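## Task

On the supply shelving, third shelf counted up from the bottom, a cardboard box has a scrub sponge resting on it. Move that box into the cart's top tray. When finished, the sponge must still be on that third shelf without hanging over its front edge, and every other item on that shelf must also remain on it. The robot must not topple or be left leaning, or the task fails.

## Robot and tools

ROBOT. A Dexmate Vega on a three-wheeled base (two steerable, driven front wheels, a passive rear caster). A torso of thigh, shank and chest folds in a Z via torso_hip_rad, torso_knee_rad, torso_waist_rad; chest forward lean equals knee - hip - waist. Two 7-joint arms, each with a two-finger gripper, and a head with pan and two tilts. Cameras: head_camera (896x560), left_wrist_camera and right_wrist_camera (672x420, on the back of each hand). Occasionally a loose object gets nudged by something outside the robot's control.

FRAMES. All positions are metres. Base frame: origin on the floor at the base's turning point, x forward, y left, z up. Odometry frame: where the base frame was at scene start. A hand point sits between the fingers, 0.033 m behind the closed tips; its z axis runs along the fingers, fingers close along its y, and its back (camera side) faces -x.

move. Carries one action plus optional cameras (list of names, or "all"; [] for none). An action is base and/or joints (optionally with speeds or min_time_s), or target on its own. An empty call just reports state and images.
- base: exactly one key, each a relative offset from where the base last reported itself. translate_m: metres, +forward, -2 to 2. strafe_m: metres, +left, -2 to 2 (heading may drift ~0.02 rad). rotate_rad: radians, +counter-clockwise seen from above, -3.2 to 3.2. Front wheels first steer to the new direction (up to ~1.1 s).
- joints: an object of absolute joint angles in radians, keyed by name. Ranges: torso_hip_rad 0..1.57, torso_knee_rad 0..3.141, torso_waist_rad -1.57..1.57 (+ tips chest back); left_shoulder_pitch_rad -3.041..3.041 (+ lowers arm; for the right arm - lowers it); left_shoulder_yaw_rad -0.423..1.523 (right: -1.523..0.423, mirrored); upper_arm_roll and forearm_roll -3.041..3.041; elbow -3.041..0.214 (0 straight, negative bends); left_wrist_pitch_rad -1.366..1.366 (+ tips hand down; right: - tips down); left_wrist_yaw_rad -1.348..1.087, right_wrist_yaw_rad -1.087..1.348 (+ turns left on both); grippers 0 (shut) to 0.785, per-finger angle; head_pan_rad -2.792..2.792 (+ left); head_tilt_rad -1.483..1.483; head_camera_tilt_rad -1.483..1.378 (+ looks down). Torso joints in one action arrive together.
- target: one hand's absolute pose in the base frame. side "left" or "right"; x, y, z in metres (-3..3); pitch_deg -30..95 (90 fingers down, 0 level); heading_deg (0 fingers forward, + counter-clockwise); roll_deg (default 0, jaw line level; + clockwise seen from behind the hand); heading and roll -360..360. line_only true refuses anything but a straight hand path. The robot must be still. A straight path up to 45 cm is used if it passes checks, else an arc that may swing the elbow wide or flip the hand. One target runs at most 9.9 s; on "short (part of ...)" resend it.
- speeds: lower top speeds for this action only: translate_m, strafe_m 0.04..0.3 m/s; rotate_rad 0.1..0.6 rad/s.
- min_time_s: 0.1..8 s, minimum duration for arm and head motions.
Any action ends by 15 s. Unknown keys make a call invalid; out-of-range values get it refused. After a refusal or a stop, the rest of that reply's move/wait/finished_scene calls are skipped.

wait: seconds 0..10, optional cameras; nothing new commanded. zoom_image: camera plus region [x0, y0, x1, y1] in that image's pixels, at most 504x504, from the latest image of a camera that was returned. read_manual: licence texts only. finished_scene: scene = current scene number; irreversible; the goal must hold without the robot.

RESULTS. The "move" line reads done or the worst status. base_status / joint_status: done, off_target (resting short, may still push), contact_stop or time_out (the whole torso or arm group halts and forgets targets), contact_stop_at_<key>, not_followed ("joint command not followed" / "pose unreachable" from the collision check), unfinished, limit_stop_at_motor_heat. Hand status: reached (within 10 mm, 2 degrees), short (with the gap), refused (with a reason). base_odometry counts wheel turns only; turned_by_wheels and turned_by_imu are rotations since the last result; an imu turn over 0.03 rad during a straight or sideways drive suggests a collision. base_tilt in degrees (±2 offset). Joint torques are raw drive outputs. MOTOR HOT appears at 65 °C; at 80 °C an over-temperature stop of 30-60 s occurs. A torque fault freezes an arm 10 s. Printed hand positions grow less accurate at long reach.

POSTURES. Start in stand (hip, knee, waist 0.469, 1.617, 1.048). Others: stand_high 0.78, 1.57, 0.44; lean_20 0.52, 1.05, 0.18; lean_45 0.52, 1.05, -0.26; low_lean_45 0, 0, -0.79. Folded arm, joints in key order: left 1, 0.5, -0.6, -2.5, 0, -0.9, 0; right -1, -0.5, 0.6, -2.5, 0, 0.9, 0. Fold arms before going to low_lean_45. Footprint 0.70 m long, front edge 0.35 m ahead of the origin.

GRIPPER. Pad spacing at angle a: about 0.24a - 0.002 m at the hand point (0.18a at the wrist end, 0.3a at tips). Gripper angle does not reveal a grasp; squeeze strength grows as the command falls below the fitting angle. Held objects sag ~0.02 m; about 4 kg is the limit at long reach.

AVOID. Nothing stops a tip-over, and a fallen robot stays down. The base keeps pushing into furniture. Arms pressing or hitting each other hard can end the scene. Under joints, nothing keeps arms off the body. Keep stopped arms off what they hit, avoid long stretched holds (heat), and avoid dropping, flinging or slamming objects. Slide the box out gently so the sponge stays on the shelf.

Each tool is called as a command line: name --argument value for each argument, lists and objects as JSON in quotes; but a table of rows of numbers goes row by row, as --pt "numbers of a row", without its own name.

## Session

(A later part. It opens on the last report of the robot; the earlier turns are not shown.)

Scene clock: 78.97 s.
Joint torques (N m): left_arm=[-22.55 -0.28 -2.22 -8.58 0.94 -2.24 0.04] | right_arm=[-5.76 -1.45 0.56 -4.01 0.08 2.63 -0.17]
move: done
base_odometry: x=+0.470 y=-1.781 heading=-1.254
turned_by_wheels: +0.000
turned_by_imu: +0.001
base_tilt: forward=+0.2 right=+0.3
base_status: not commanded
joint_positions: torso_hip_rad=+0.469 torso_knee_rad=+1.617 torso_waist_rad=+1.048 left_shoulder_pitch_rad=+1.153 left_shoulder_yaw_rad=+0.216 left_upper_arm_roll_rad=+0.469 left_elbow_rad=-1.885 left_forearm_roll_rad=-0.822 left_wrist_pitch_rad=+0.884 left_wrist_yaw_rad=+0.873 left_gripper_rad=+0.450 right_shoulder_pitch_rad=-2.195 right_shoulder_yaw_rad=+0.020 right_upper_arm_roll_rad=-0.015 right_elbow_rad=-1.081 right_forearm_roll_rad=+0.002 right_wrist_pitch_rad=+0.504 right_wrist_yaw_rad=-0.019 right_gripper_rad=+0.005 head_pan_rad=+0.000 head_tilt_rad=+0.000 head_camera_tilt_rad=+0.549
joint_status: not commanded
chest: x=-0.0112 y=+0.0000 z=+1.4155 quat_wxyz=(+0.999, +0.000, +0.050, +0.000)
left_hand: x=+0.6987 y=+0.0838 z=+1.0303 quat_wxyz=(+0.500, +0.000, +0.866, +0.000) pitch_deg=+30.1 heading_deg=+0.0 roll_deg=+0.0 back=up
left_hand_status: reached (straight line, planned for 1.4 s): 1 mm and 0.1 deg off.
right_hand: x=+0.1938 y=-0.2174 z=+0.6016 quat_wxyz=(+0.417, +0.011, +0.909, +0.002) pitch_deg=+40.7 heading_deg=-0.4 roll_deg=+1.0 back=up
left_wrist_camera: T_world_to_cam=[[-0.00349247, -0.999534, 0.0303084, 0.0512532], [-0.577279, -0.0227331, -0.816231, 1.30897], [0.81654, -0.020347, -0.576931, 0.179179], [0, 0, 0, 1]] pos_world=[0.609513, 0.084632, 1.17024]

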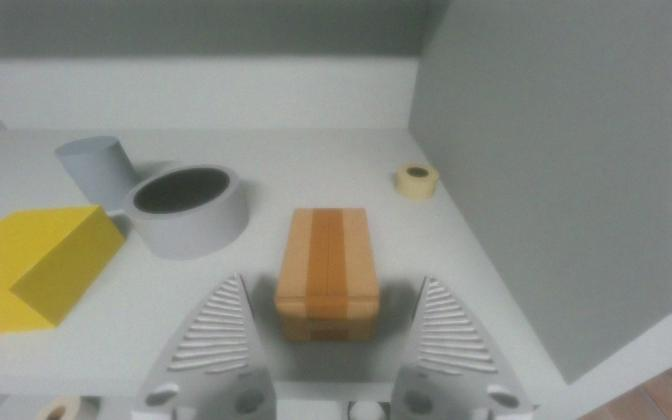

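move --target '{"side":"left","x":0.77,"y":0.086,"z":1.004,"pitch_deg":30,"heading_deg":0,"line_only":true}' --cameras '["left_wrist_camera"]'

move --joints '{"left_gripper_rad": 0.21}' --cameras '["left_wrist_camera"]'

move --target '{"side":"left","x":0.77,"y":0.086,"z":1.07,"pitch_deg":30,"heading_deg":0,"line_only":true}' --cameras '["head_camera","left_wrist_camera"]'

Scene clock: 82.27 s.
Joint torques (N m): left_arm=[-14.43 -1.83 -0.95 0.79 -0.15 -0.01 0.2] | right_arm=[-4.91 -0.36 -0.24 -4.08 -0.24 2.64 0.01]
move: done
base_odometry: x=+0.470 y=-1.781 heading=-1.254
turned_by_wheels: +0.000
turned_by_imu: +0.001
base_tilt: forward=+0.1 right=+0.3
base_status: not commanded
joint_positions: torso_hip_rad=+0.469 torso_knee_rad=+1.617 torso_waist_rad=+1.048 left_shoulder_pitch_rad=+0.981 left_shoulder_yaw_rad=+0.184 left_upper_arm_roll_rad=+0.525 left_elbow_rad=-1.526 left_forearm_roll_rad=-0.746 left_wrist_pitch_rad=+0.722 left_wrist_yaw_rad=+0.702 left_gripper_rad=+0.450 right_shoulder_pitch_rad=-2.195 right_shoulder_yaw_rad=+0.020 right_upper_arm_roll_rad=-0.015 right_elbow_rad=-1.081 right_forearm_roll_rad=+0.002 right_wrist_pitch_rad=+0.504 right_wrist_yaw_rad=-0.019 right_gripper_rad=+0.005 head_pan_rad=+0.000 head_tilt_rad=+0.000 head_camera_tilt_rad=+0.549
joint_status: not commanded
chest: x=-0.0115 y=+0.0000 z=+1.4155 quat_wxyz=(+0.999, +0.000, +0.050, +0.000)
left_hand: x=+0.7691 y=+0.0858 z=+1.0053 quat_wxyz=(+0.501, +0.000, +0.866, +0.000) pitch_deg=+29.9 heading_deg=+0.0 roll_deg=+0.0 back=up
left_hand_status: reached (straight line, planned for 1.5 s): 2 mm and 0.1 deg off.
right_hand: x=+0.1939 y=-0.2174 z=+0.6017 quat_wxyz=(+0.417, +0.011, +0.909, +0.002) pitch_deg=+40.7 heading_deg=-0.4 roll_deg=+1.0 back=up
left_wrist_camera: T_world_to_cam=[[-0.00343262, -0.999519, 0.0308218, 0.0536309], [-0.575238, -0.0232382, -0.817656, 1.32921], [0.817979, -0.0205366, -0.574882, 0.104135], [0, 0, 0, 1]] pos_world=[0.679614, 0.0866321, 1.14504]

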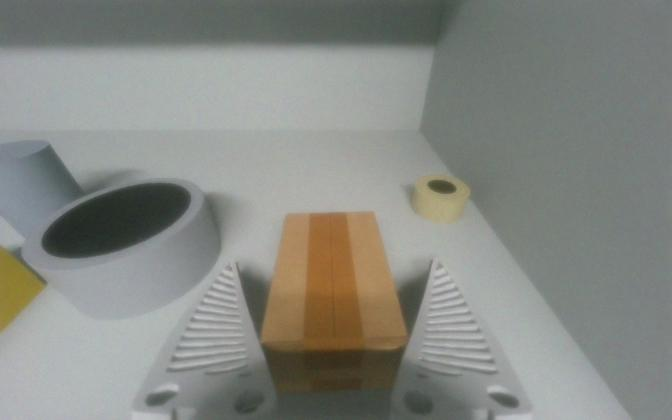

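Scene clock: 83.03 s.
Joint torques (N m): left_arm=[-16.2 -3.45 -1.23 -1.97 -0.22 -0.11 0.09] | right_arm=[-5.17 -0.81 0.49 -3.93 0.06 2.83 0.05]
move: done
base_odometry: x=+0.470 y=-1.781 heading=-1.254
turned_by_wheels: +0.000
turned_by_imu: +0.000
base_tilt: forward=+0.2 right=+0.3
base_status: not commanded
joint_positions: torso_hip_rad=+0.469 torso_knee_rad=+1.617 torso_waist_rad=+1.048 left_shoulder_pitch_rad=+0.979 left_shoulder_yaw_rad=+0.183 left_upper_arm_roll_rad=+0.526 left_elbow_rad=-1.522 left_forearm_roll_rad=-0.745 left_wrist_pitch_rad=+0.721 left_wrist_yaw_rad=+0.700 left_gripper_rad=+0.210 right_shoulder_pitch_rad=-2.195 right_shoulder_yaw_rad=+0.020 right_upper_arm_roll_rad=-0.015 right_elbow_rad=-1.081 right_forearm_roll_rad=+0.002 right_wrist_pitch_rad=+0.504 right_wrist_yaw_rad=-0.019 right_gripper_rad=+0.005 head_pan_rad=+0.000 head_tilt_rad=+0.000 head_camera_tilt_rad=+0.549
joint_status: all done
chest: x=-0.0115 y=+0.0000 z=+1.4155 quat_wxyz=(+0.999, +0.000, +0.050, +0.000)
left_hand: x=+0.7698 y=+0.0860 z=+1.0048 quat_wxyz=(+0.501, +0.000, +0.866, +0.000) pitch_deg=+29.9 heading_deg=+0.0 roll_deg=+0.0 back=up
right_hand: x=+0.1939 y=-0.2174 z=+0.6017 quat_wxyz=(+0.417, +0.011, +0.909, +0.002) pitch_deg=+40.7 heading_deg=-0.4 roll_deg=+1.0 back=up
left_wrist_camera: T_world_to_cam=[[-0.00338234, -0.999528, 0.0305426, 0.0540349], [-0.575464, -0.0230331, -0.817503, 1.32916], [0.81782, -0.0203413, -0.575114, 0.103634], [0, 0, 0, 1]] pos_world=[0.680313, 0.0867322, 1.14454]

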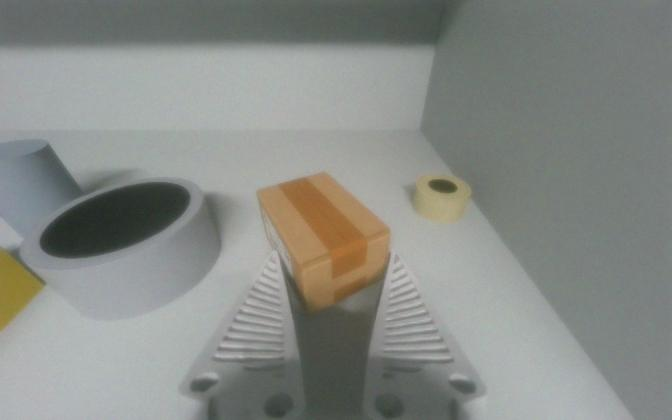

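Scene clock: 85.30 s.
Joint torques (N m): left_arm=[-28.34 -6.89 -6.54 -9.63 0.48 -2.31 0.18] | right_arm=[-5.54 -0.56 0.02 -4.95 -0.33 2.66 -0.01]
move: done
base_odometry: x=+0.470 y=-1.781 heading=-1.254
turned_by_wheels: +0.000
turned_by_imu: +0.001
base_tilt: forward=+0.2 right=+0.3
base_status: not commanded
joint_positions: torso_hip_rad=+0.469 torso_knee_rad=+1.617 torso_waist_rad=+1.048 left_shoulder_pitch_rad=+0.927 left_shoulder_yaw_rad=+0.162 left_upper_arm_roll_rad=+0.458 left_elbow_rad=-1.637 left_forearm_roll_rad=-0.823 left_wrist_pitch_rad=+0.897 left_wrist_yaw_rad=+0.797 left_gripper_rad=+0.210 right_shoulder_pitch_rad=-2.195 right_shoulder_yaw_rad=+0.020 right_upper_arm_roll_rad=-0.015 right_elbow_rad=-1.081 right_forearm_roll_rad=+0.002 right_wrist_pitch_rad=+0.504 right_wrist_yaw_rad=-0.019 right_gripper_rad=+0.005 head_pan_rad=+0.000 head_tilt_rad=+0.000 head_camera_tilt_rad=+0.549
joint_status: not commanded
chest: x=-0.0112 y=+0.0000 z=+1.4155 quat_wxyz=(+0.999, +0.000, +0.050, +0.000)
left_hand: x=+0.7701 y=+0.0860 z=+1.0670 quat_wxyz=(+0.499, +0.000, +0.866, +0.000) pitch_deg=+30.1 heading_deg=+0.0 roll_deg=+0.0 back=up
left_hand_status: reached (straight line, planned for 0.9 s): 3 mm and 0.1 deg off.
right_hand: x=+0.1939 y=-0.2174 z=+0.6016 quat_wxyz=(+0.417, +0.011, +0.909, +0.002) pitch_deg=+40.7 heading_deg=-0.4 roll_deg=+1.0 back=up
head_camera: T_world_to_cam=[[0.0159682, -0.999784, 0.0133062, 0.0101198], [-0.601115, -0.0202335, -0.798907, 1.18401], [0.799003, 0.00475854, -0.601308, 0.91558], [0, 0, 0, 1]] pos_world=[-0.0199867, 0.0297174, 1.49632]
left_wrist_camera: T_world_to_cam=[[-0.00335479, -0.999545, 0.0299714, 0.0527035], [-0.577682, -0.0225274, -0.815951, 1.38011], [0.816255, -0.0200513, -0.577344, 0.142758], [0, 0, 0, 1]] pos_world=[0.680913, 0.0866323, 1.20694]

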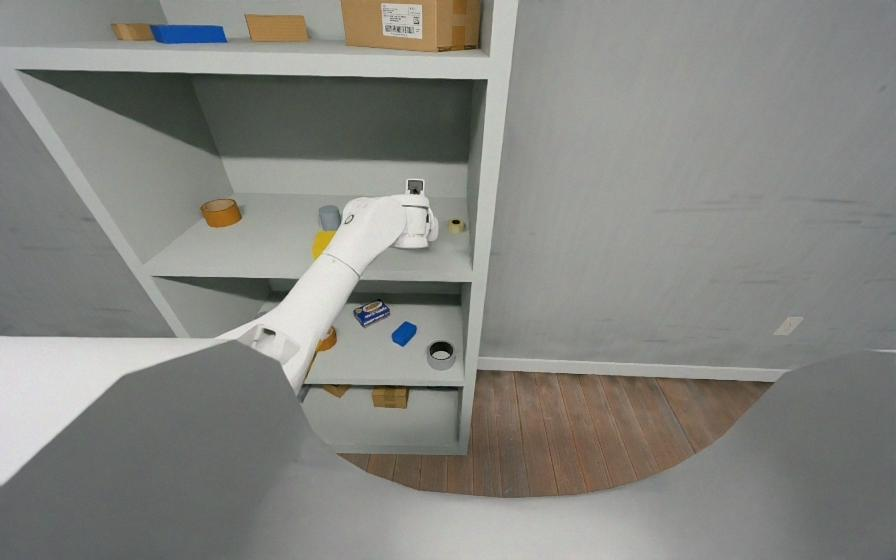

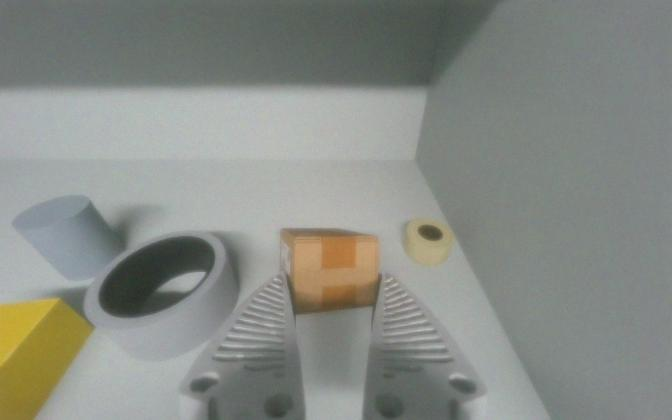

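move --target '{"side":"left","x":0.77,"y":0.086,"z":1.008,"pitch_deg":30,"heading_deg":0,"line_only":true}' --cameras '["left_wrist_camera"]'

move --joints '{"left_gripper_rad": 0.3}' --cameras '["left_wrist_camera"]'

move --joints '{"left_gripper_rad": 0.45}' --cameras '["left_wrist_camera"]'

Scene clock: 88.23 s.
Joint torques (N m): left_arm=[-10.06 4.77 -1.59 -1.53 0.15 -0.92 0.02] | right_arm=[-5.24 -1.87 0.21 -3.36 -0.21 2.82 0.13]
move: done
base_odometry: x=+0.470 y=-1.781 heading=-1.254
turned_by_wheels: +0.000
turned_by_imu: +0.001
base_tilt: forward=+0.1 right=+0.2
base_status: not commanded
joint_positions: torso_hip_rad=+0.469 torso_knee_rad=+1.617 torso_waist_rad=+1.048 left_shoulder_pitch_rad=+0.975 left_shoulder_yaw_rad=+0.182 left_upper_arm_roll_rad=+0.520 left_elbow_rad=-1.534 left_forearm_roll_rad=-0.752 left_wrist_pitch_rad=+0.737 left_wrist_yaw_rad=+0.709 left_gripper_rad=+0.210 right_shoulder_pitch_rad=-2.195 right_shoulder_yaw_rad=+0.020 right_upper_arm_roll_rad=-0.015 right_elbow_rad=-1.081 right_forearm_roll_rad=+0.002 right_wrist_pitch_rad=+0.504 right_wrist_yaw_rad=-0.019 right_gripper_rad=+0.005 head_pan_rad=+0.000 head_tilt_rad=+0.000 head_camera_tilt_rad=+0.549
joint_status: not commanded
chest: x=-0.0114 y=+0.0000 z=+1.4155 quat_wxyz=(+0.999, +0.000, +0.050, +0.000)
left_hand: x=+0.7701 y=+0.0858 z=+1.0107 quat_wxyz=(+0.500, +0.000, +0.866, +0.000) pitch_deg=+30.0 heading_deg=+0.0 roll_deg=+0.0 back=up
left_hand_status: reached (straight line, planned for 0.9 s): 3 mm and 0.1 deg off.
right_hand: x=+0.1938 y=-0.2174 z=+0.6017 quat_wxyz=(+0.417, +0.011, +0.909, +0.002) pitch_deg=+40.7 heading_deg=-0.4 roll_deg=+1.0 back=up
left_wrist_camera: T_world_to_cam=[[-0.00327434, -0.999519, 0.0308443, 0.0533347], [-0.575759, -0.0233347, -0.817286, 1.33419], [0.817613, -0.020435, -0.575406, 0.107182], [0, 0, 0, 1]] pos_world=[0.680713, 0.0866322, 1.15044]

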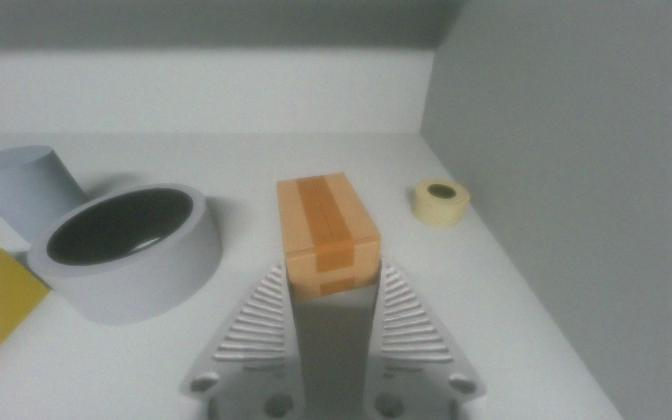

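Scene clock: 88.80 s.
Joint torques (N m): left_arm=[-11.57 0.97 -0.57 -4.69 -0.63 -0.72 -0.22] | right_arm=[-5.26 -0.52 0.41 -4.75 -0.38 2.9 0.01]
move: done
base_odometry: x=+0.470 y=-1.781 heading=-1.254
turned_by_wheels: +0.000
turned_by_imu: +0.000
base_tilt: forward=+0.2 right=+0.3
base_status: not commanded
joint_positions: torso_hip_rad=+0.469 torso_knee_rad=+1.617 torso_waist_rad=+1.048 left_shoulder_pitch_rad=+0.976 left_shoulder_yaw_rad=+0.182 left_upper_arm_roll_rad=+0.521 left_elbow_rad=-1.531 left_forearm_roll_rad=-0.750 left_wrist_pitch_rad=+0.733 left_wrist_yaw_rad=+0.707 left_gripper_rad=+0.300 right_shoulder_pitch_rad=-2.195 right_shoulder_yaw_rad=+0.020 right_upper_arm_roll_rad=-0.015 right_elbow_rad=-1.081 right_forearm_roll_rad=+0.002 right_wrist_pitch_rad=+0.504 right_wrist_yaw_rad=-0.019 right_gripper_rad=+0.005 head_pan_rad=+0.000 head_tilt_rad=+0.000 head_camera_tilt_rad=+0.549
joint_status: all done
chest: x=-0.0114 y=+0.0000 z=+1.4155 quat_wxyz=(+0.999, +0.000, +0.050, +0.000)
left_hand: x=+0.7701 y=+0.0861 z=+1.0092 quat_wxyz=(+0.500, +0.000, +0.866, +0.000) pitch_deg=+30.0 heading_deg=+0.0 roll_deg=+0.0 back=up
right_hand: x=+0.1939 y=-0.2174 z=+0.6017 quat_wxyz=(+0.417, +0.011, +0.909, +0.002) pitch_deg=+40.7 heading_deg=-0.4 roll_deg=+1.0 back=up
left_wrist_camera: T_world_to_cam=[[-0.00307044, -0.999532, 0.0304466, 0.0539005], [-0.575752, -0.023127, -0.817297, 1.33296], [0.817618, -0.0200392, -0.575412, 0.106292], [0, 0, 0, 1]] pos_world=[0.680713, 0.0868326, 1.14894]

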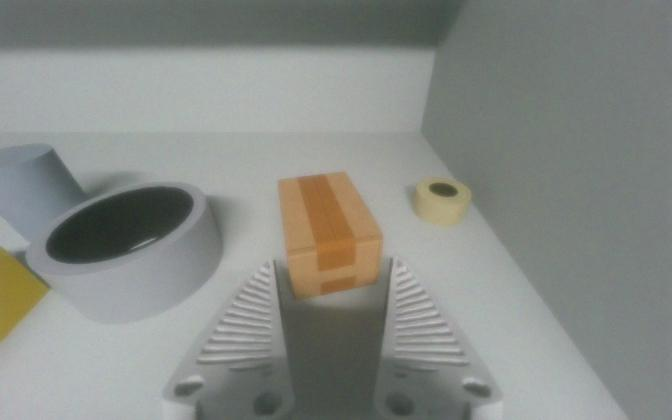

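Scene clock: 89.43 s.
Joint torques (N m): left_arm=[-11.96 0.07 -0.21 -5.49 -0.38 -0.98 -0.32] | right_arm=[-3.15 0.56 0.91 -4.57 0.09 3.2 -0.21]
move: done
base_odometry: x=+0.470 y=-1.781 heading=-1.254
turned_by_wheels: +0.000
turned_by_imu: +0.000
base_tilt: forward=+0.1 right=+0.4
base_status: not commanded
joint_positions: torso_hip_rad=+0.469 torso_knee_rad=+1.617 torso_waist_rad=+1.048 left_shoulder_pitch_rad=+0.976 left_shoulder_yaw_rad=+0.183 left_upper_arm_roll_rad=+0.522 left_elbow_rad=-1.530 left_forearm_roll_rad=-0.750 left_wrist_pitch_rad=+0.732 left_wrist_yaw_rad=+0.706 left_gripper_rad=+0.450 right_shoulder_pitch_rad=-2.195 right_shoulder_yaw_rad=+0.020 right_upper_arm_roll_rad=-0.015 right_elbow_rad=-1.081 right_forearm_roll_rad=+0.002 right_wrist_pitch_rad=+0.504 right_wrist_yaw_rad=-0.019 right_gripper_rad=+0.005 head_pan_rad=+0.000 head_tilt_rad=+0.000 head_camera_tilt_rad=+0.549
joint_status: all done
chest: x=-0.0114 y=+0.0000 z=+1.4155 quat_wxyz=(+0.999, +0.000, +0.050, +0.000)
left_hand: x=+0.7701 y=+0.0861 z=+1.0087 quat_wxyz=(+0.500, +0.000, +0.866, +0.000) pitch_deg=+30.0 heading_deg=+0.0 roll_deg=+0.0 back=up
right_hand: x=+0.1939 y=-0.2174 z=+0.6017 quat_wxyz=(+0.417, +0.011, +0.909, +0.002) pitch_deg=+40.7 heading_deg=-0.4 roll_deg=+1.0 back=up
left_wrist_camera: T_world_to_cam=[[-0.00310404, -0.999538, 0.0302272, 0.0541912], [-0.575865, -0.0229255, -0.817223, 1.33252], [0.817539, -0.0199435, -0.575528, 0.106184], [0, 0, 0, 1]] pos_world=[0.680713, 0.0868326, 1.14844]

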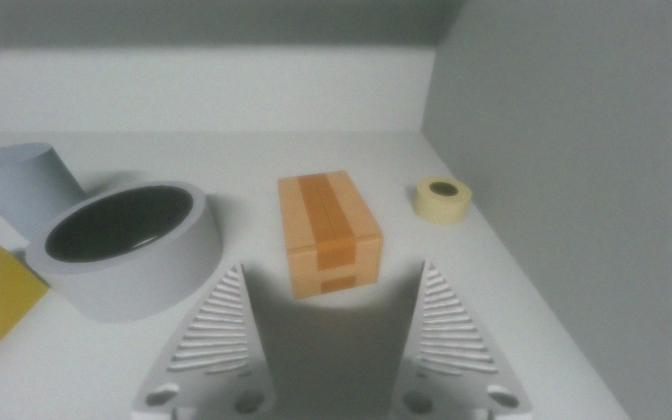

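move --target '{"side":"left","x":0.785,"y":0.077,"z":1.015,"pitch_deg":30,"heading_deg":13,"line_only":true}' --cameras '["left_wrist_camera"]'

Scene clock: 94.20 s.
Joint torques (N m): left_arm=[-26.75 -10.59 0.67 -7.29 1 -2.81 0.09] | right_arm=[-4.85 0.46 0.51 -4.12 -0.36 3.61 0.1]
move: done
base_odometry: x=+0.470 y=-1.781 heading=-1.254
turned_by_wheels: +0.000
turned_by_imu: +0.001
base_tilt: forward=+0.1 right=+0.3
base_status: not commanded
joint_positions: torso_hip_rad=+0.469 torso_knee_rad=+1.617 torso_waist_rad=+1.048 left_shoulder_pitch_rad=+0.880 left_shoulder_yaw_rad=-0.055 left_upper_arm_roll_rad=+0.526 left_elbow_rad=-1.260 left_forearm_roll_rad=-0.672 left_wrist_pitch_rad=+0.583 left_wrist_yaw_rad=+0.928 left_gripper_rad=+0.450 right_shoulder_pitch_rad=-2.195 right_shoulder_yaw_rad=+0.020 right_upper_arm_roll_rad=-0.015 right_elbow_rad=-1.081 right_forearm_roll_rad=+0.002 right_wrist_pitch_rad=+0.504 right_wrist_yaw_rad=-0.019 right_gripper_rad=+0.005 head_pan_rad=+0.000 head_tilt_rad=+0.000 head_camera_tilt_rad=+0.549
joint_status: not commanded
chest: x=-0.0113 y=+0.0000 z=+1.4155 quat_wxyz=(+0.999, +0.000, +0.050, +0.000)
left_hand: x=+0.7849 y=+0.0775 z=+1.0145 quat_wxyz=(+0.497, -0.097, +0.861, +0.056) pitch_deg=+30.0 heading_deg=+12.8 roll_deg=+0.0 back=up
left_hand_status: reached (straight line, planned for 1.2 s): 1 mm and 0.2 deg off.
right_hand: x=+0.1939 y=-0.2174 z=+0.6016 quat_wxyz=(+0.417, +0.011, +0.909, +0.002) pitch_deg=+40.7 heading_deg=-0.4 roll_deg=+1.0 back=up
left_wrist_camera: T_world_to_cam=[[0.217951, -0.975492, 0.0302246, -0.129892], [-0.55744, -0.149848, -0.816582, 1.34034], [0.801098, 0.161126, -0.576438, 0.0970018], [0, 0, 0, 1]] pos_world=[0.697764, 0.0585098, 1.15434]

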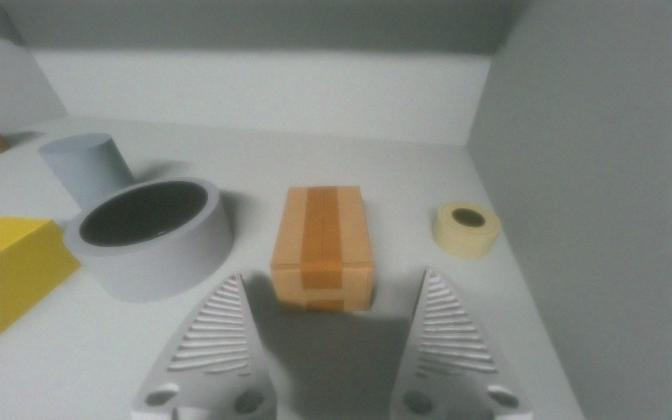

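move --target '{"side":"left","x":0.863,"y":0.103,"z":1.005,"pitch_deg":30,"heading_deg":13,"line_only":true}' --cameras '["left_wrist_camera"]'

move --joints '{"left_gripper_rad": 0.27}' --cameras '["left_wrist_camera"]'

Scene clock: 99.03 s.
Joint torques (N m): left_arm=[-23.41 0.53 -4 -2.08 0.35 -0.64 0.68] | right_arm=[-5.07 0.5 0.42 -3.47 -0.24 2.84 0.16]
move: done
base_odometry: x=+0.470 y=-1.781 heading=-1.254
turned_by_wheels: +0.000
turned_by_imu: +0.001
base_tilt: forward=+0.2 right=+0.4
base_status: not commanded
joint_positions: torso_hip_rad=+0.469 torso_knee_rad=+1.617 torso_waist_rad=+1.048 left_shoulder_pitch_rad=+0.506 left_shoulder_yaw_rad=-0.180 left_upper_arm_roll_rad=+0.517 left_elbow_rad=-0.461 left_forearm_roll_rad=-0.633 left_wrist_pitch_rad=+0.265 left_wrist_yaw_rad=+0.635 left_gripper_rad=+0.450 right_shoulder_pitch_rad=-2.195 right_shoulder_yaw_rad=+0.020 right_upper_arm_roll_rad=-0.015 right_elbow_rad=-1.081 right_forearm_roll_rad=+0.002 right_wrist_pitch_rad=+0.504 right_wrist_yaw_rad=-0.019 right_gripper_rad=+0.005 head_pan_rad=+0.000 head_tilt_rad=+0.000 head_camera_tilt_rad=+0.549
joint_status: not commanded
chest: x=-0.0114 y=+0.0000 z=+1.4155 quat_wxyz=(+0.999, +0.000, +0.050, +0.000)
left_hand: x=+0.8628 y=+0.1024 z=+1.0053 quat_wxyz=(+0.497, -0.098, +0.860, +0.056) pitch_deg=+30.0 heading_deg=+13.0 roll_deg=+0.0 back=up
left_hand_status: reached (straight line, planned for 2.9 s): 1 mm and 0.0 deg off.
right_hand: x=+0.1939 y=-0.2174 z=+0.6017 quat_wxyz=(+0.417, +0.011, +0.909, +0.002) pitch_deg=+40.7 heading_deg=-0.4 roll_deg=+1.0 back=up
left_wrist_camera: T_world_to_cam=[[0.220947, -0.974803, 0.0306922, -0.125385], [-0.556172, -0.151787, -0.817088, 1.37958], [0.801159, 0.163463, -0.575695, 0.0242427], [0, 0, 0, 1]] pos_world=[0.775565, 0.0832137, 1.14504]

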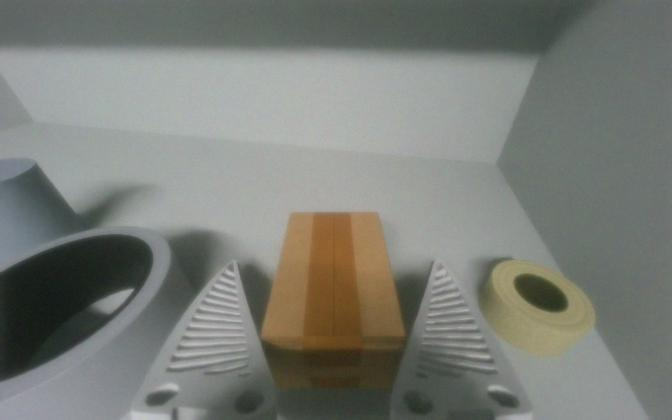

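Scene clock: 99.70 s.
Joint torques (N m): left_arm=[-23.28 -5.41 -2.83 -3.06 -0.47 0.4 -0.04] | right_arm=[-4.97 0.3 1.38 -3.76 -0.34 2.79 -0.02]
move: done
base_odometry: x=+0.470 y=-1.781 heading=-1.254
turned_by_wheels: +0.000
turned_by_imu: +0.000
base_tilt: forward=+0.2 right=+0.4
base_status: not commanded
joint_positions: torso_hip_rad=+0.469 torso_knee_rad=+1.617 torso_waist_rad=+1.048 left_shoulder_pitch_rad=+0.504 left_shoulder_yaw_rad=-0.181 left_upper_arm_roll_rad=+0.517 left_elbow_rad=-0.457 left_forearm_roll_rad=-0.633 left_wrist_pitch_rad=+0.263 left_wrist_yaw_rad=+0.634 left_gripper_rad=+0.270 right_shoulder_pitch_rad=-2.195 right_shoulder_yaw_rad=+0.020 right_upper_arm_roll_rad=-0.015 right_elbow_rad=-1.081 right_forearm_roll_rad=+0.002 right_wrist_pitch_rad=+0.504 right_wrist_yaw_rad=-0.019 right_gripper_rad=+0.005 head_pan_rad=+0.000 head_tilt_rad=+0.000 head_camera_tilt_rad=+0.549
joint_status: all done
chest: x=-0.0114 y=+0.0000 z=+1.4155 quat_wxyz=(+0.999, +0.000, +0.050, +0.000)
left_hand: x=+0.8630 y=+0.1029 z=+1.0054 quat_wxyz=(+0.497, -0.098, +0.860, +0.057) pitch_deg=+30.0 heading_deg=+13.0 roll_deg=+0.0 back=up
right_hand: x=+0.1939 y=-0.2174 z=+0.6017 quat_wxyz=(+0.417, +0.011, +0.909, +0.002) pitch_deg=+40.7 heading_deg=-0.4 roll_deg=+1.0 back=up
left_wrist_camera: T_world_to_cam=[[0.221389, -0.974719, 0.0301671, -0.124888], [-0.55593, -0.151564, -0.817294, 1.37985], [0.801204, 0.164169, -0.57543, 0.0236934], [0, 0, 0, 1]] pos_world=[0.775765, 0.0835144, 1.14514]

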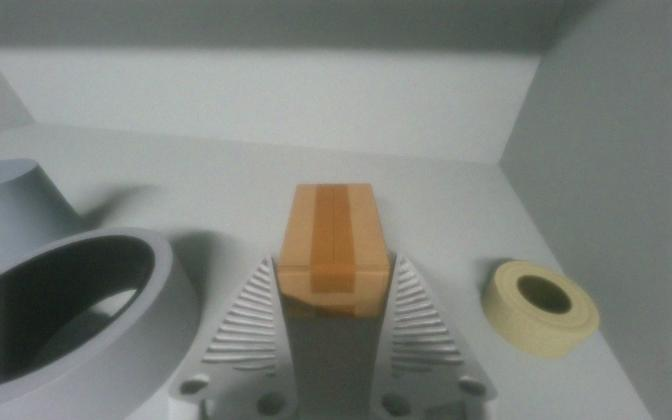

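move --joints '{"left_gripper_rad": 0.22}' --cameras '["left_wrist_camera"]'

move --target '{"side":"left","x":0.7,"y":0.09,"z":1.008,"pitch_deg":30,"heading_deg":0,"line_only":true}' --cameras '["head_camera","left_wrist_camera"]'

Scene clock: 101.53 s.
Joint torques (N m): left_arm=[-22.24 -4.46 -2.92 -3.97 -0.57 -0.54 0.12] | right_arm=[-3.32 1.11 0.82 -5.02 0.1 2.82 -0.09]
move: done
base_odometry: x=+0.470 y=-1.781 heading=-1.254
turned_by_wheels: +0.000
turned_by_imu: +0.000
base_tilt: forward=+0.2 right=+0.3
base_status: not commanded
joint_positions: torso_hip_rad=+0.469 torso_knee_rad=+1.617 torso_waist_rad=+1.048 left_shoulder_pitch_rad=+0.503 left_shoulder_yaw_rad=-0.181 left_upper_arm_roll_rad=+0.517 left_elbow_rad=-0.456 left_forearm_roll_rad=-0.633 left_wrist_pitch_rad=+0.263 left_wrist_yaw_rad=+0.633 left_gripper_rad=+0.220 right_shoulder_pitch_rad=-2.195 right_shoulder_yaw_rad=+0.020 right_upper_arm_roll_rad=-0.015 right_elbow_rad=-1.081 right_forearm_roll_rad=+0.002 right_wrist_pitch_rad=+0.504 right_wrist_yaw_rad=-0.019 right_gripper_rad=+0.005 head_pan_rad=+0.000 head_tilt_rad=+0.000 head_camera_tilt_rad=+0.549
joint_status: all done
chest: x=-0.0114 y=+0.0000 z=+1.4155 quat_wxyz=(+0.999, +0.000, +0.050, +0.000)
left_hand: x=+0.8631 y=+0.1030 z=+1.0054 quat_wxyz=(+0.497, -0.098, +0.860, +0.057) pitch_deg=+30.0 heading_deg=+13.0 roll_deg=+0.0 back=up
right_hand: x=+0.1939 y=-0.2174 z=+0.6017 quat_wxyz=(+0.417, +0.011, +0.909, +0.002) pitch_deg=+40.7 heading_deg=-0.4 roll_deg=+1.0 back=up
left_wrist_camera: T_world_to_cam=[[0.221333, -0.974734, 0.0300885, -0.124657], [-0.555952, -0.151469, -0.817297, 1.37988], [0.801204, 0.164167, -0.575431, 0.0236779], [0, 0, 0, 1]] pos_world=[0.775765, 0.0836144, 1.14514]

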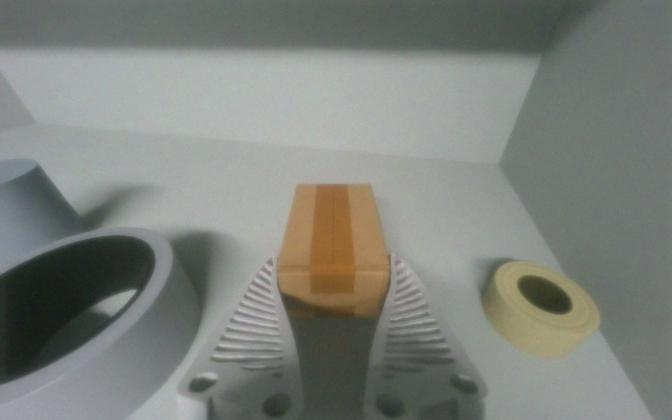

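Scene clock: 107.77 s.
Joint torques (N m): left_arm=[-8.68 -0.9 -3.12 -8.01 -1.44 0.25 0] | right_arm=[-5.54 -0.13 -0.04 -3.59 0.04 2.05 -0.02]
move: done
base_odometry: x=+0.470 y=-1.781 heading=-1.254
turned_by_wheels: +0.000
turned_by_imu: +0.002
base_tilt: forward=+0.2 right=+0.3
base_status: not commanded
joint_positions: torso_hip_rad=+0.469 torso_knee_rad=+1.617 torso_waist_rad=+1.048 left_shoulder_pitch_rad=+1.173 left_shoulder_yaw_rad=+0.233 left_upper_arm_roll_rad=+0.481 left_elbow_rad=-1.841 left_forearm_roll_rad=-0.779 left_wrist_pitch_rad=+0.820 left_wrist_yaw_rad=+0.816 left_gripper_rad=+0.220 right_shoulder_pitch_rad=-2.195 right_shoulder_yaw_rad=+0.020 right_upper_arm_roll_rad=-0.015 right_elbow_rad=-1.081 right_forearm_roll_rad=+0.002 right_wrist_pitch_rad=+0.504 right_wrist_yaw_rad=-0.019 right_gripper_rad=+0.005 head_pan_rad=+0.000 head_tilt_rad=+0.000 head_camera_tilt_rad=+0.549
joint_status: not commanded
chest: x=-0.0113 y=+0.0000 z=+1.4155 quat_wxyz=(+0.999, +0.000, +0.050, +0.000)
left_hand: x=+0.7015 y=+0.0903 z=+1.0082 quat_wxyz=(+0.500, -0.001, +0.866, +0.000) pitch_deg=+30.0 heading_deg=+0.1 roll_deg=+0.0 back=up
left_hand_status: reached (straight line, planned for 4.7 s): 2 mm and 0.1 deg off.
right_hand: x=+0.1939 y=-0.2174 z=+0.6016 quat_wxyz=(+0.417, +0.011, +0.909, +0.002) pitch_deg=+40.7 heading_deg=-0.4 roll_deg=+1.0 back=up
head_camera: T_world_to_cam=[[0.0159663, -0.999784, 0.0133081, 0.0101184], [-0.601002, -0.0202332, -0.798991, 1.18408], [0.799088, 0.00475873, -0.601196, 0.915493], [0, 0, 0, 1]] pos_world=[-0.0200861, 0.0297174, 1.49633]
left_wrist_camera: T_world_to_cam=[[-0.00134408, -0.999536, 0.0304236, 0.0566907], [-0.575901, -0.0240982, -0.817164, 1.29276], [0.817518, -0.0186193, -0.575602, 0.162035], [0, 0, 0, 1]] pos_world=[0.612114, 0.0908347, 1.14794]

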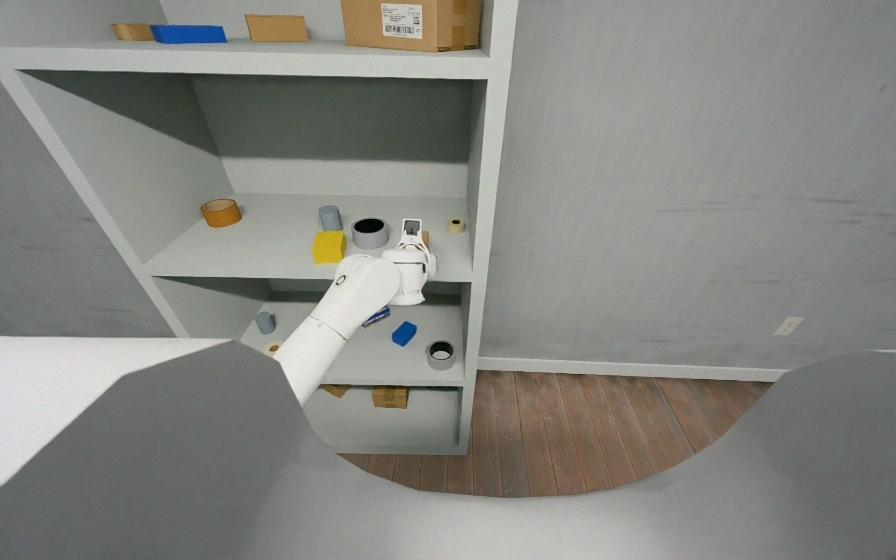

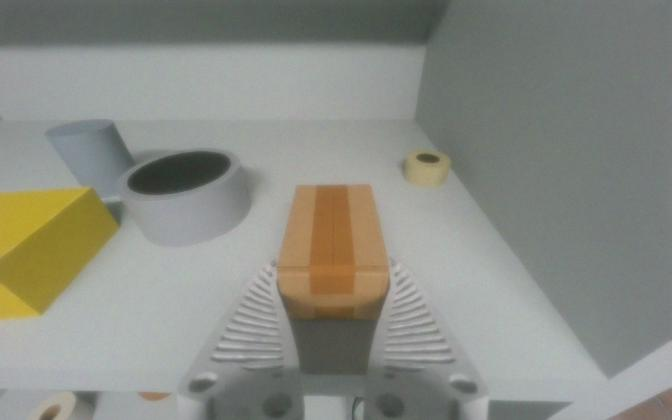

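move --joints '{"left_gripper_rad": 0.45}' --cameras '[]'

move --target '{"side":"left","x":0.68,"y":0.09,"z":1.12,"pitch_deg":45,"heading_deg":0,"line_only":true}' --cameras '[]'

move --target '{"side":"left","x":0.74,"y":0.09,"z":1.1,"pitch_deg":65,"heading_deg":0,"line_only":true}' --cameras '["head_camera","left_wrist_camera"]'

Scene clock: 109.13 s.
Joint torques (N m): left_arm=[-8.76 0.85 -3.71 -6.75 -0.9 -0.29 0.01] | right_arm=[-5.57 -0.28 0.02 -3.98 -0.02 2.94 -0.1]
move: done
base_odometry: x=+0.470 y=-1.781 heading=-1.254
turned_by_wheels: +0.000
turned_by_imu: +0.000
base_tilt: forward=+0.2 right=+0.3
base_status: not commanded
joint_positions: torso_hip_rad=+0.469 torso_knee_rad=+1.617 torso_waist_rad=+1.048 left_shoulder_pitch_rad=+1.176 left_shoulder_yaw_rad=+0.235 left_upper_arm_roll_rad=+0.480 left_elbow_rad=-1.846 left_forearm_roll_rad=-0.780 left_wrist_pitch_rad=+0.822 left_wrist_yaw_rad=+0.816 left_gripper_rad=+0.450 right_shoulder_pitch_rad=-2.195 right_shoulder_yaw_rad=+0.020 right_upper_arm_roll_rad=-0.015 right_elbow_rad=-1.081 right_forearm_roll_rad=+0.002 right_wrist_pitch_rad=+0.504 right_wrist_yaw_rad=-0.019 right_gripper_rad=+0.005 head_pan_rad=+0.000 head_tilt_rad=+0.000 head_camera_tilt_rad=+0.549
joint_status: all done
chest: x=-0.0113 y=+0.0000 z=+1.4155 quat_wxyz=(+0.999, +0.000, +0.050, +0.000)
left_hand: x=+0.7003 y=+0.0900 z=+1.0082 quat_wxyz=(+0.500, +0.000, +0.866, +0.000) pitch_deg=+30.0 heading_deg=+0.0 roll_deg=+0.0 back=up
right_hand: x=+0.1939 y=-0.2174 z=+0.6016 quat_wxyz=(+0.417, +0.011, +0.909, +0.002) pitch_deg=+40.7 heading_deg=-0.4 roll_deg=+1.0 back=up

Scene clock: 109.43 s.
Joint torques (N m): left_arm=[-9 -1.15 -3.87 -7.05 -1.09 -0.04 -0.03] | right_arm=[-3.84 0.85 0.61 -4.05 -0.05 2.9 0.1]
move: refused
base_odometry: x=+0.470 y=-1.781 heading=-1.254
turned_by_wheels: +0.000
turned_by_imu: +0.000
base_tilt: forward=+0.2 right=+0.3
base_status: not commanded
joint_positions: torso_hip_rad=+0.469 torso_knee_rad=+1.617 torso_waist_rad=+1.048 left_shoulder_pitch_rad=+1.176 left_shoulder_yaw_rad=+0.235 left_upper_arm_roll_rad=+0.480 left_elbow_rad=-1.846 left_forearm_roll_rad=-0.780 left_wrist_pitch_rad=+0.822 left_wrist_yaw_rad=+0.816 left_gripper_rad=+0.450 right_shoulder_pitch_rad=-2.195 right_shoulder_yaw_rad=+0.020 right_upper_arm_roll_rad=-0.015 right_elbow_rad=-1.081 right_forearm_roll_rad=+0.002 right_wrist_pitch_rad=+0.504 right_wrist_yaw_rad=-0.019 right_gripper_rad=+0.005 head_pan_rad=+0.000 head_tilt_rad=+0.000 head_camera_tilt_rad=+0.549
joint_status: not commanded
chest: x=-0.0113 y=+0.0000 z=+1.4155 quat_wxyz=(+0.999, +0.000, +0.050, +0.000)
left_hand: x=+0.7002 y=+0.0900 z=+1.0082 quat_wxyz=(+0.500, +0.000, +0.866, +0.000) pitch_deg=+30.0 heading_deg=+0.0 roll_deg=+0.0 back=up
left_hand_status: refused: you asked line_only, and the move would not run on a straight line (no straight line was possible) but on a checked arc of 5.3 s: over the whole arc the hand travels 0.53 m to end 0.11 m from its start, up to 0.24 m off the straight line; left_forearm_roll_rad turns most, 1.57 rad; on the way or at its end the hand turns up to 26 deg from its attitude at the start. Nothing moved.
right_hand: x=+0.1939 y=-0.2174 z=+0.6016 quat_wxyz=(+0.417, +0.011, +0.909, +0.002) pitch_deg=+40.7 heading_deg=-0.4 roll_deg=+1.0 back=up

not run: a stop came earlier in this reply.

move --target '{"side":"left","x":0.6,"y":0.1,"z":1.1,"pitch_deg":30,"heading_deg":0,"line_only":true}' --cameras '[]'

move --target '{"side":"left","x":0.62,"y":0.15,"z":1.15,"pitch_deg":65,"heading_deg":0}' --cameras '["head_camera","left_wrist_camera"]'

zoom_image --camera "head_camera" --region '[300, 180, 500, 300]'

Scene clock: 113.50 s.
Joint torques (N m): left_arm=[-12.18 -7.32 -2.78 -8.64 0.26 -1.57 0.3] | right_arm=[-4.1 -0.6 0.22 -4.62 -0.12 3.58 0.18]
move: done
base_odometry: x=+0.470 y=-1.781 heading=-1.254
turned_by_wheels: +0.000
turned_by_imu: +0.001
base_tilt: forward=+0.2 right=+0.3
base_status: not commanded
joint_positions: torso_hip_rad=+0.469 torso_knee_rad=+1.617 torso_waist_rad=+1.048 left_shoulder_pitch_rad=+1.356 left_shoulder_yaw_rad=+0.068 left_upper_arm_roll_rad=+0.291 left_elbow_rad=-2.355 left_forearm_roll_rad=-0.909 left_wrist_pitch_rad=+1.284 left_wrist_yaw_rad=+1.085 left_gripper_rad=+0.450 right_shoulder_pitch_rad=-2.195 right_shoulder_yaw_rad=+0.020 right_upper_arm_roll_rad=-0.015 right_elbow_rad=-1.081 right_forearm_roll_rad=+0.002 right_wrist_pitch_rad=+0.504 right_wrist_yaw_rad=-0.019 right_gripper_rad=+0.005 head_pan_rad=+0.000 head_tilt_rad=+0.000 head_camera_tilt_rad=+0.549
joint_status: not commanded
chest: x=-0.0112 y=+0.0000 z=+1.4155 quat_wxyz=(+0.999, +0.000, +0.050, +0.000)
left_hand: x=+0.6009 y=+0.0993 z=+1.0989 quat_wxyz=(+0.500, +0.000, +0.866, +0.000) pitch_deg=+30.0 heading_deg=-0.1 roll_deg=+0.0 back=up
left_hand_status: reached (straight line, planned for 2.1 s): 2 mm and 0.1 deg off.
right_hand: x=+0.1939 y=-0.2174 z=+0.6016 quat_wxyz=(+0.417, +0.011, +0.909, +0.002) pitch_deg=+40.7 heading_deg=-0.4 roll_deg=+1.0 back=up

Scene clock: 121.30 s.
Joint torques (N m): left_arm=[-27.16 2.35 -11.01 4.05 0.15 -0.87 0.29] | right_arm=[-3.4 1.98 0.54 -5.06 -0.04 2.02 0.08]
move: done
base_odometry: x=+0.470 y=-1.781 heading=-1.254
turned_by_wheels: +0.000
turned_by_imu: +0.002
base_tilt: forward=+0.1 right=+0.3
base_status: not commanded
joint_positions: torso_hip_rad=+0.469 torso_knee_rad=+1.617 torso_waist_rad=+1.048 left_shoulder_pitch_rad=-0.514 left_shoulder_yaw_rad=+0.762 left_upper_arm_roll_rad=+1.955 left_elbow_rad=-1.675 left_forearm_roll_rad=-2.796 left_wrist_pitch_rad=+0.593 left_wrist_yaw_rad=+1.087 left_gripper_rad=+0.450 right_shoulder_pitch_rad=-2.195 right_shoulder_yaw_rad=+0.020 right_upper_arm_roll_rad=-0.015 right_elbow_rad=-1.081 right_forearm_roll_rad=+0.002 right_wrist_pitch_rad=+0.504 right_wrist_yaw_rad=-0.019 right_gripper_rad=+0.005 head_pan_rad=+0.000 head_tilt_rad=+0.000 head_camera_tilt_rad=+0.549
joint_status: not commanded
chest: x=-0.0112 y=+0.0000 z=+1.4155 quat_wxyz=(+0.999, +0.000, +0.050, +0.000)
left_hand: x=+0.6193 y=+0.1477 z=+1.1484 quat_wxyz=(+0.216, +0.004, +0.976, +0.000) pitch_deg=+65.0 heading_deg=-0.2 roll_deg=+0.3 back=up
left_hand_status: reached (checked arc [the straight line was blocked; over the whole arc the hand travels 0.74 m to end 0.07 m from its start, up to 0.31 m off the straight line; left_forearm_roll_rad turns most, 1.89 rad; on the way or at its end the hand turns up to 46 deg from its attitude at the start], planned for 6.3 s): 3 mm and 0.5 deg off.
right_hand: x=+0.1939 y=-0.2174 z=+0.6016 quat_wxyz=(+0.417, +0.011, +0.909, +0.002) pitch_deg=+40.7 heading_deg=-0.4 roll_deg=+1.0 back=up
head_camera: T_world_to_cam=[[0.0159671, -0.999784, 0.0133047, 0.0101219], [-0.601115, -0.0202317, -0.798907, 1.18401], [0.799003, 0.00475852, -0.601308, 0.91558], [0, 0, 0, 1]] pos_world=[-0.0199867, 0.0297174, 1.49632]
left_wrist_camera: T_world_to_cam=[[0.0063495, -0.999682, 0.0244101, 0.111924], [-0.940857, -0.0142415, -0.338506, 1.03627], [0.338746, -0.0208171, -0.940648, 1.0271], [0, 0, 0, 1]] pos_world=[0.626343, 0.148027, 1.31419]

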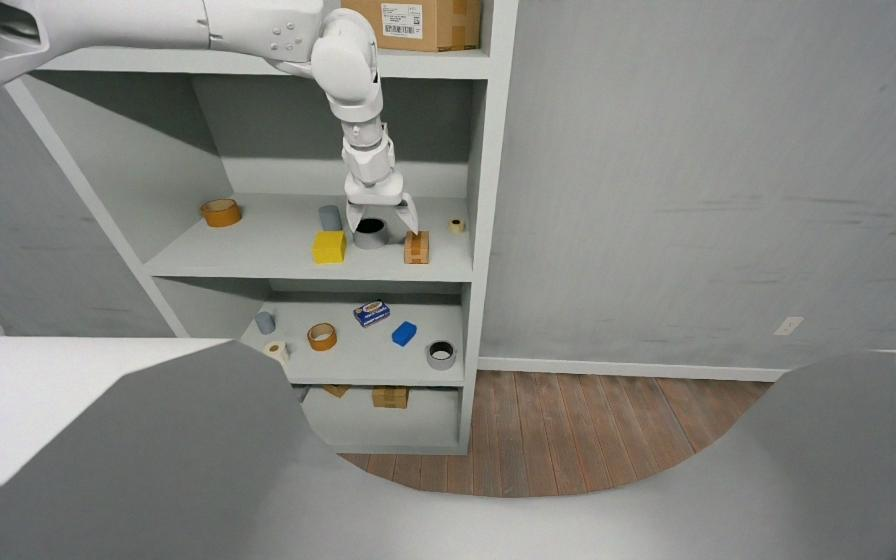

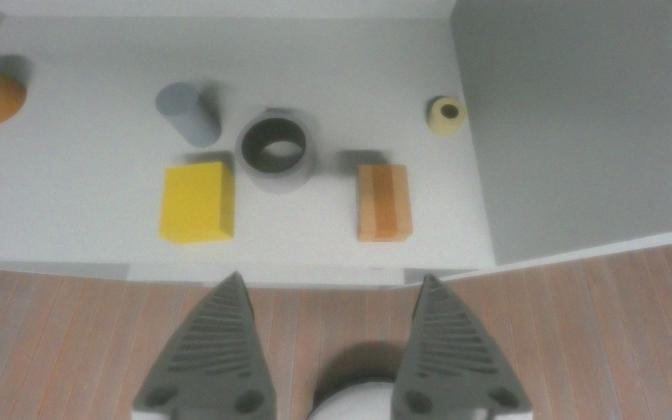

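Scaled by 2.520 (camera's finer frame: 960x600).

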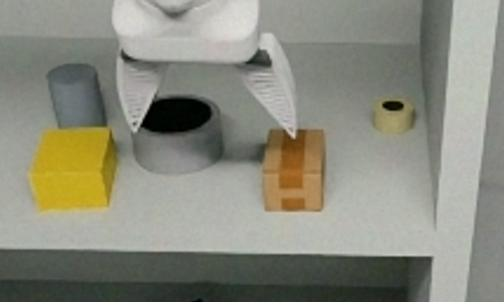

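move --target '{"side":"left","x":0.735,"y":0.083,"z":1.08,"pitch_deg":65,"heading_deg":0,"line_only":true}' --cameras '["head_camera","left_wrist_camera"]'

zoom_image --camera "head_camera" --region '[300, 100, 500, 300]'

Scene clock: 127.30 s.
Joint torques (N m): left_arm=[-25.89 -3.52 -5.14 4.18 0.06 -1.34 0.04] | right_arm=[-5.21 0.59 0.11 -3.04 -0.08 2.52 -0.23]
move: done
base_odometry: x=+0.470 y=-1.781 heading=-1.254
turned_by_wheels: +0.000
turned_by_imu: +0.002
base_tilt: forward=+0.2 right=+0.3
base_status: not commanded
joint_positions: torso_hip_rad=+0.469 torso_knee_rad=+1.617 torso_waist_rad=+1.048 left_shoulder_pitch_rad=-0.255 left_shoulder_yaw_rad=+0.151 left_upper_arm_roll_rad=+1.948 left_elbow_rad=-0.661 left_forearm_roll_rad=-2.632 left_wrist_pitch_rad=+0.878 left_wrist_yaw_rad=+0.771 left_gripper_rad=+0.450 right_shoulder_pitch_rad=-2.195 right_shoulder_yaw_rad=+0.020 right_upper_arm_roll_rad=-0.015 right_elbow_rad=-1.081 right_forearm_roll_rad=+0.002 right_wrist_pitch_rad=+0.504 right_wrist_yaw_rad=-0.019 right_gripper_rad=+0.005 head_pan_rad=+0.000 head_tilt_rad=+0.000 head_camera_tilt_rad=+0.549
joint_status: not commanded
chest: x=-0.0112 y=+0.0000 z=+1.4155 quat_wxyz=(+0.999, +0.000, +0.050, +0.000)
left_hand: x=+0.7347 y=+0.0833 z=+1.0801 quat_wxyz=(+0.216, +0.000, +0.976, +0.000) pitch_deg=+65.0 heading_deg=+0.0 roll_deg=+0.0 back=up
left_hand_status: reached (straight line, planned for 3.5 s): 0 mm and 0.0 deg off.
right_hand: x=+0.1939 y=-0.2174 z=+0.6016 quat_wxyz=(+0.417, +0.011, +0.909, +0.002) pitch_deg=+40.7 heading_deg=-0.4 roll_deg=+1.0 back=up
head_camera: T_world_to_cam=[[0.0159682, -0.999784, 0.0133062, 0.0101198], [-0.601115, -0.0202335, -0.798907, 1.18401], [0.799003, 0.00475854, -0.601308, 0.91558], [0, 0, 0, 1]] pos_world=[-0.0199867, 0.0297174, 1.49632]
left_wrist_camera: T_world_to_cam=[[0.0143744, -0.999543, 0.0265904, 0.0402028], [-0.940744, -0.0225303, -0.338368, 1.12126], [0.338812, -0.0201509, -0.940638, 0.922316], [0, 0, 0, 1]] pos_world=[0.741746, 0.0840321, 1.24589]

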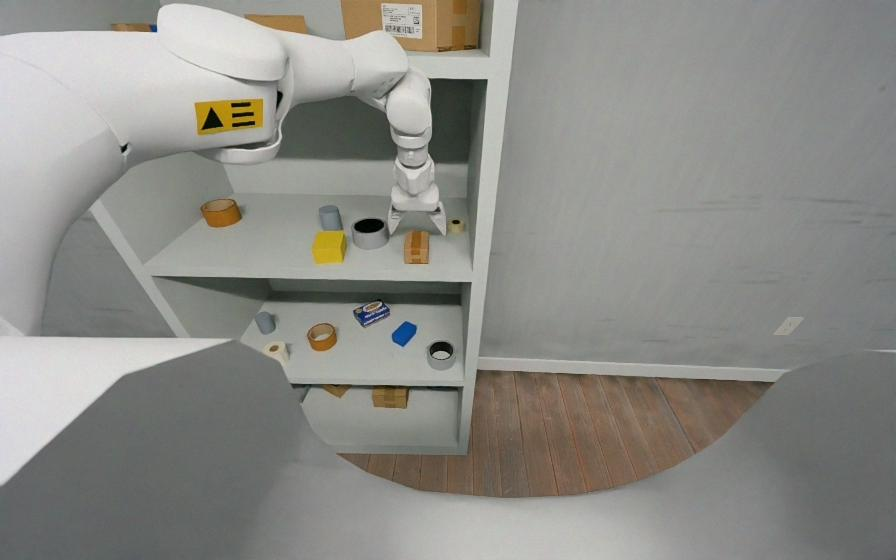

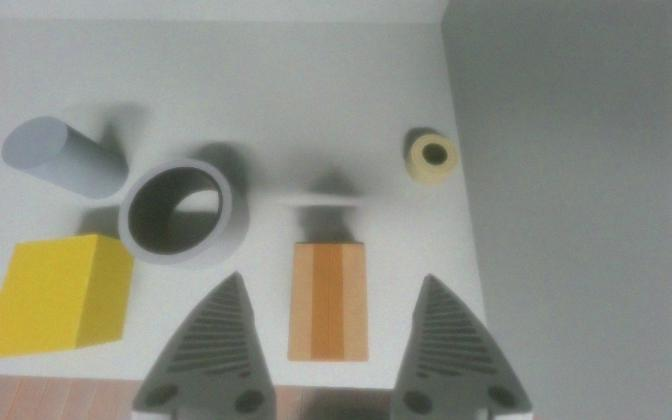

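Scaled by 2.520 (camera's finer frame: 960x600).

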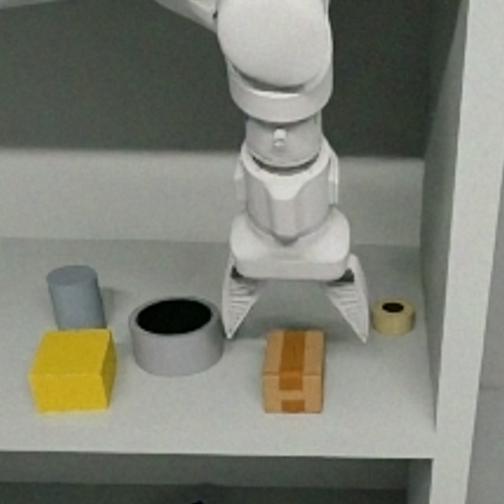

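move --target '{"side":"left","x":0.731,"y":0.086,"z":1.010,"pitch_deg":65,"heading_deg":0,"line_only":true}' --cameras '["left_wrist_camera"]'

move --joints '{"left_gripper_rad": 0.2}' --cameras '["left_wrist_camera"]'

zoom_image --camera "left_wrist_camera" --region '[150, 150, 550, 420]'

Scene clock: 129.93 s.
Joint torques (N m): left_arm=[-10.07 3.17 0.87 0.06 0.6 -0.58 0.17] | right_arm=[-6.22 0.09 1.12 -4.08 0.05 2.3 -0.15]
move: done
base_odometry: x=+0.470 y=-1.781 heading=-1.254
turned_by_wheels: +0.000
turned_by_imu: +0.001
base_tilt: forward=+0.2 right=+0.2
base_status: not commanded
joint_positions: torso_hip_rad=+0.469 torso_knee_rad=+1.617 torso_waist_rad=+1.048 left_shoulder_pitch_rad=-0.166 left_shoulder_yaw_rad=+0.174 left_upper_arm_roll_rad=+1.983 left_elbow_rad=-0.727 left_forearm_roll_rad=-2.565 left_wrist_pitch_rad=+0.758 left_wrist_yaw_rad=+0.705 left_gripper_rad=+0.450 right_shoulder_pitch_rad=-2.195 right_shoulder_yaw_rad=+0.020 right_upper_arm_roll_rad=-0.015 right_elbow_rad=-1.081 right_forearm_roll_rad=+0.002 right_wrist_pitch_rad=+0.504 right_wrist_yaw_rad=-0.019 right_gripper_rad=+0.005 head_pan_rad=+0.000 head_tilt_rad=+0.000 head_camera_tilt_rad=+0.549
joint_status: not commanded
chest: x=-0.0114 y=+0.0000 z=+1.4155 quat_wxyz=(+0.999, +0.000, +0.050, +0.000)
left_hand: x=+0.7314 y=+0.0857 z=+1.0138 quat_wxyz=(+0.217, +0.000, +0.976, +0.000) pitch_deg=+65.0 heading_deg=+0.0 roll_deg=-0.1 back=up
left_hand_status: reached (straight line, planned for 0.7 s): 4 mm and 0.1 deg off.
right_hand: x=+0.1939 y=-0.2174 z=+0.6017 quat_wxyz=(+0.417, +0.011, +0.909, +0.002) pitch_deg=+40.7 heading_deg=-0.4 roll_deg=+1.0 back=up
left_wrist_camera: T_world_to_cam=[[0.0148837, -0.999519, 0.0272069, 0.0434081], [-0.940414, -0.0232376, -0.339238, 1.09653], [0.339707, -0.0205366, -0.940307, 0.860136], [0, 0, 0, 1]] pos_world=[0.738347, 0.0865321, 1.17959]

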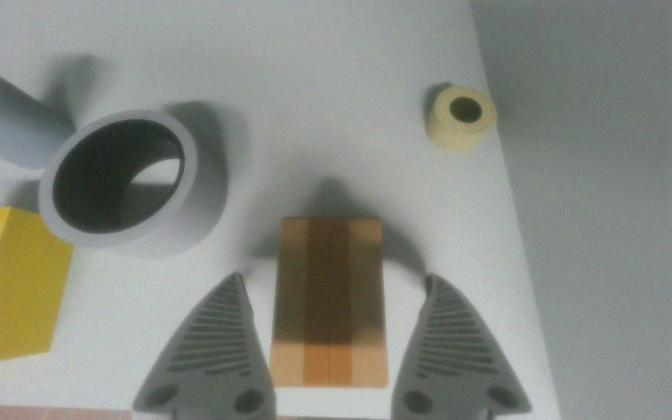

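Scene clock: 130.70 s.
Joint torques (N m): left_arm=[-10.44 4.39 0.59 0.64 0.14 0.01 0.07] | right_arm=[-3.53 -0.09 0.54 -5.26 -0.11 2.75 0.02]
move: done
base_odometry: x=+0.470 y=-1.781 heading=-1.254
turned_by_wheels: +0.000
turned_by_imu: +0.000
base_tilt: forward=+0.2 right=+0.3
base_status: not commanded
joint_positions: torso_hip_rad=+0.469 torso_knee_rad=+1.617 torso_waist_rad=+1.048 left_shoulder_pitch_rad=-0.163 left_shoulder_yaw_rad=+0.175 left_upper_arm_roll_rad=+1.984 left_elbow_rad=-0.729 left_forearm_roll_rad=-2.562 left_wrist_pitch_rad=+0.754 left_wrist_yaw_rad=+0.703 left_gripper_rad=+0.200 right_shoulder_pitch_rad=-2.195 right_shoulder_yaw_rad=+0.020 right_upper_arm_roll_rad=-0.015 right_elbow_rad=-1.081 right_forearm_roll_rad=+0.002 right_wrist_pitch_rad=+0.504 right_wrist_yaw_rad=-0.019 right_gripper_rad=+0.005 head_pan_rad=+0.000 head_tilt_rad=+0.000 head_camera_tilt_rad=+0.549
joint_status: all done
chest: x=-0.0117 y=+0.0000 z=+1.4155 quat_wxyz=(+0.999, +0.000, +0.050, +0.000)
left_hand: x=+0.7310 y=+0.0857 z=+1.0117 quat_wxyz=(+0.217, +0.000, +0.976, +0.000) pitch_deg=+64.9 heading_deg=-0.1 roll_deg=-0.1 back=up
right_hand: x=+0.1939 y=-0.2174 z=+0.6018 quat_wxyz=(+0.417, +0.011, +0.909, +0.002) pitch_deg=+40.6 heading_deg=-0.4 roll_deg=+1.0 back=up
left_wrist_camera: T_world_to_cam=[[0.0145532, -0.999524, 0.0272137, 0.0437085], [-0.940237, -0.0229402, -0.339747, 1.09579], [0.34021, -0.0206429, -0.940123, 0.857753], [0, 0, 0, 1]] pos_world=[0.737847, 0.0865318, 1.17749]

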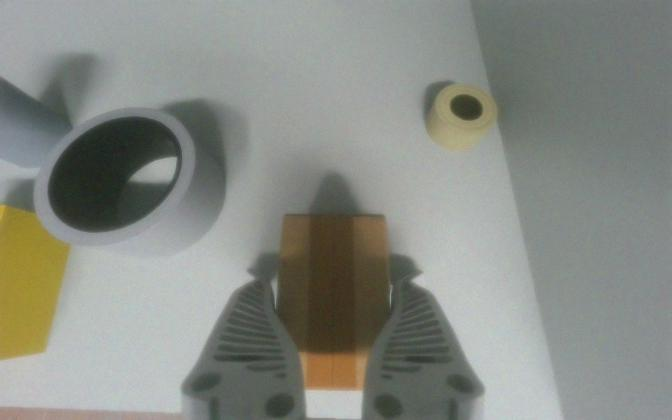

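Scaled by 1.260 (camera's finer frame: 960x600).

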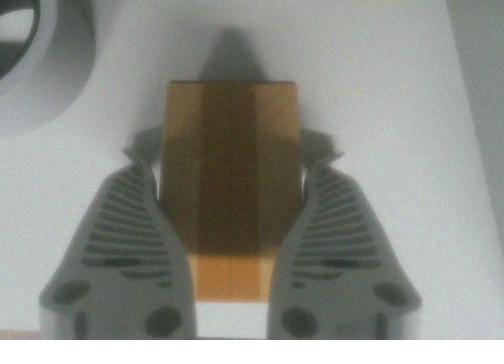

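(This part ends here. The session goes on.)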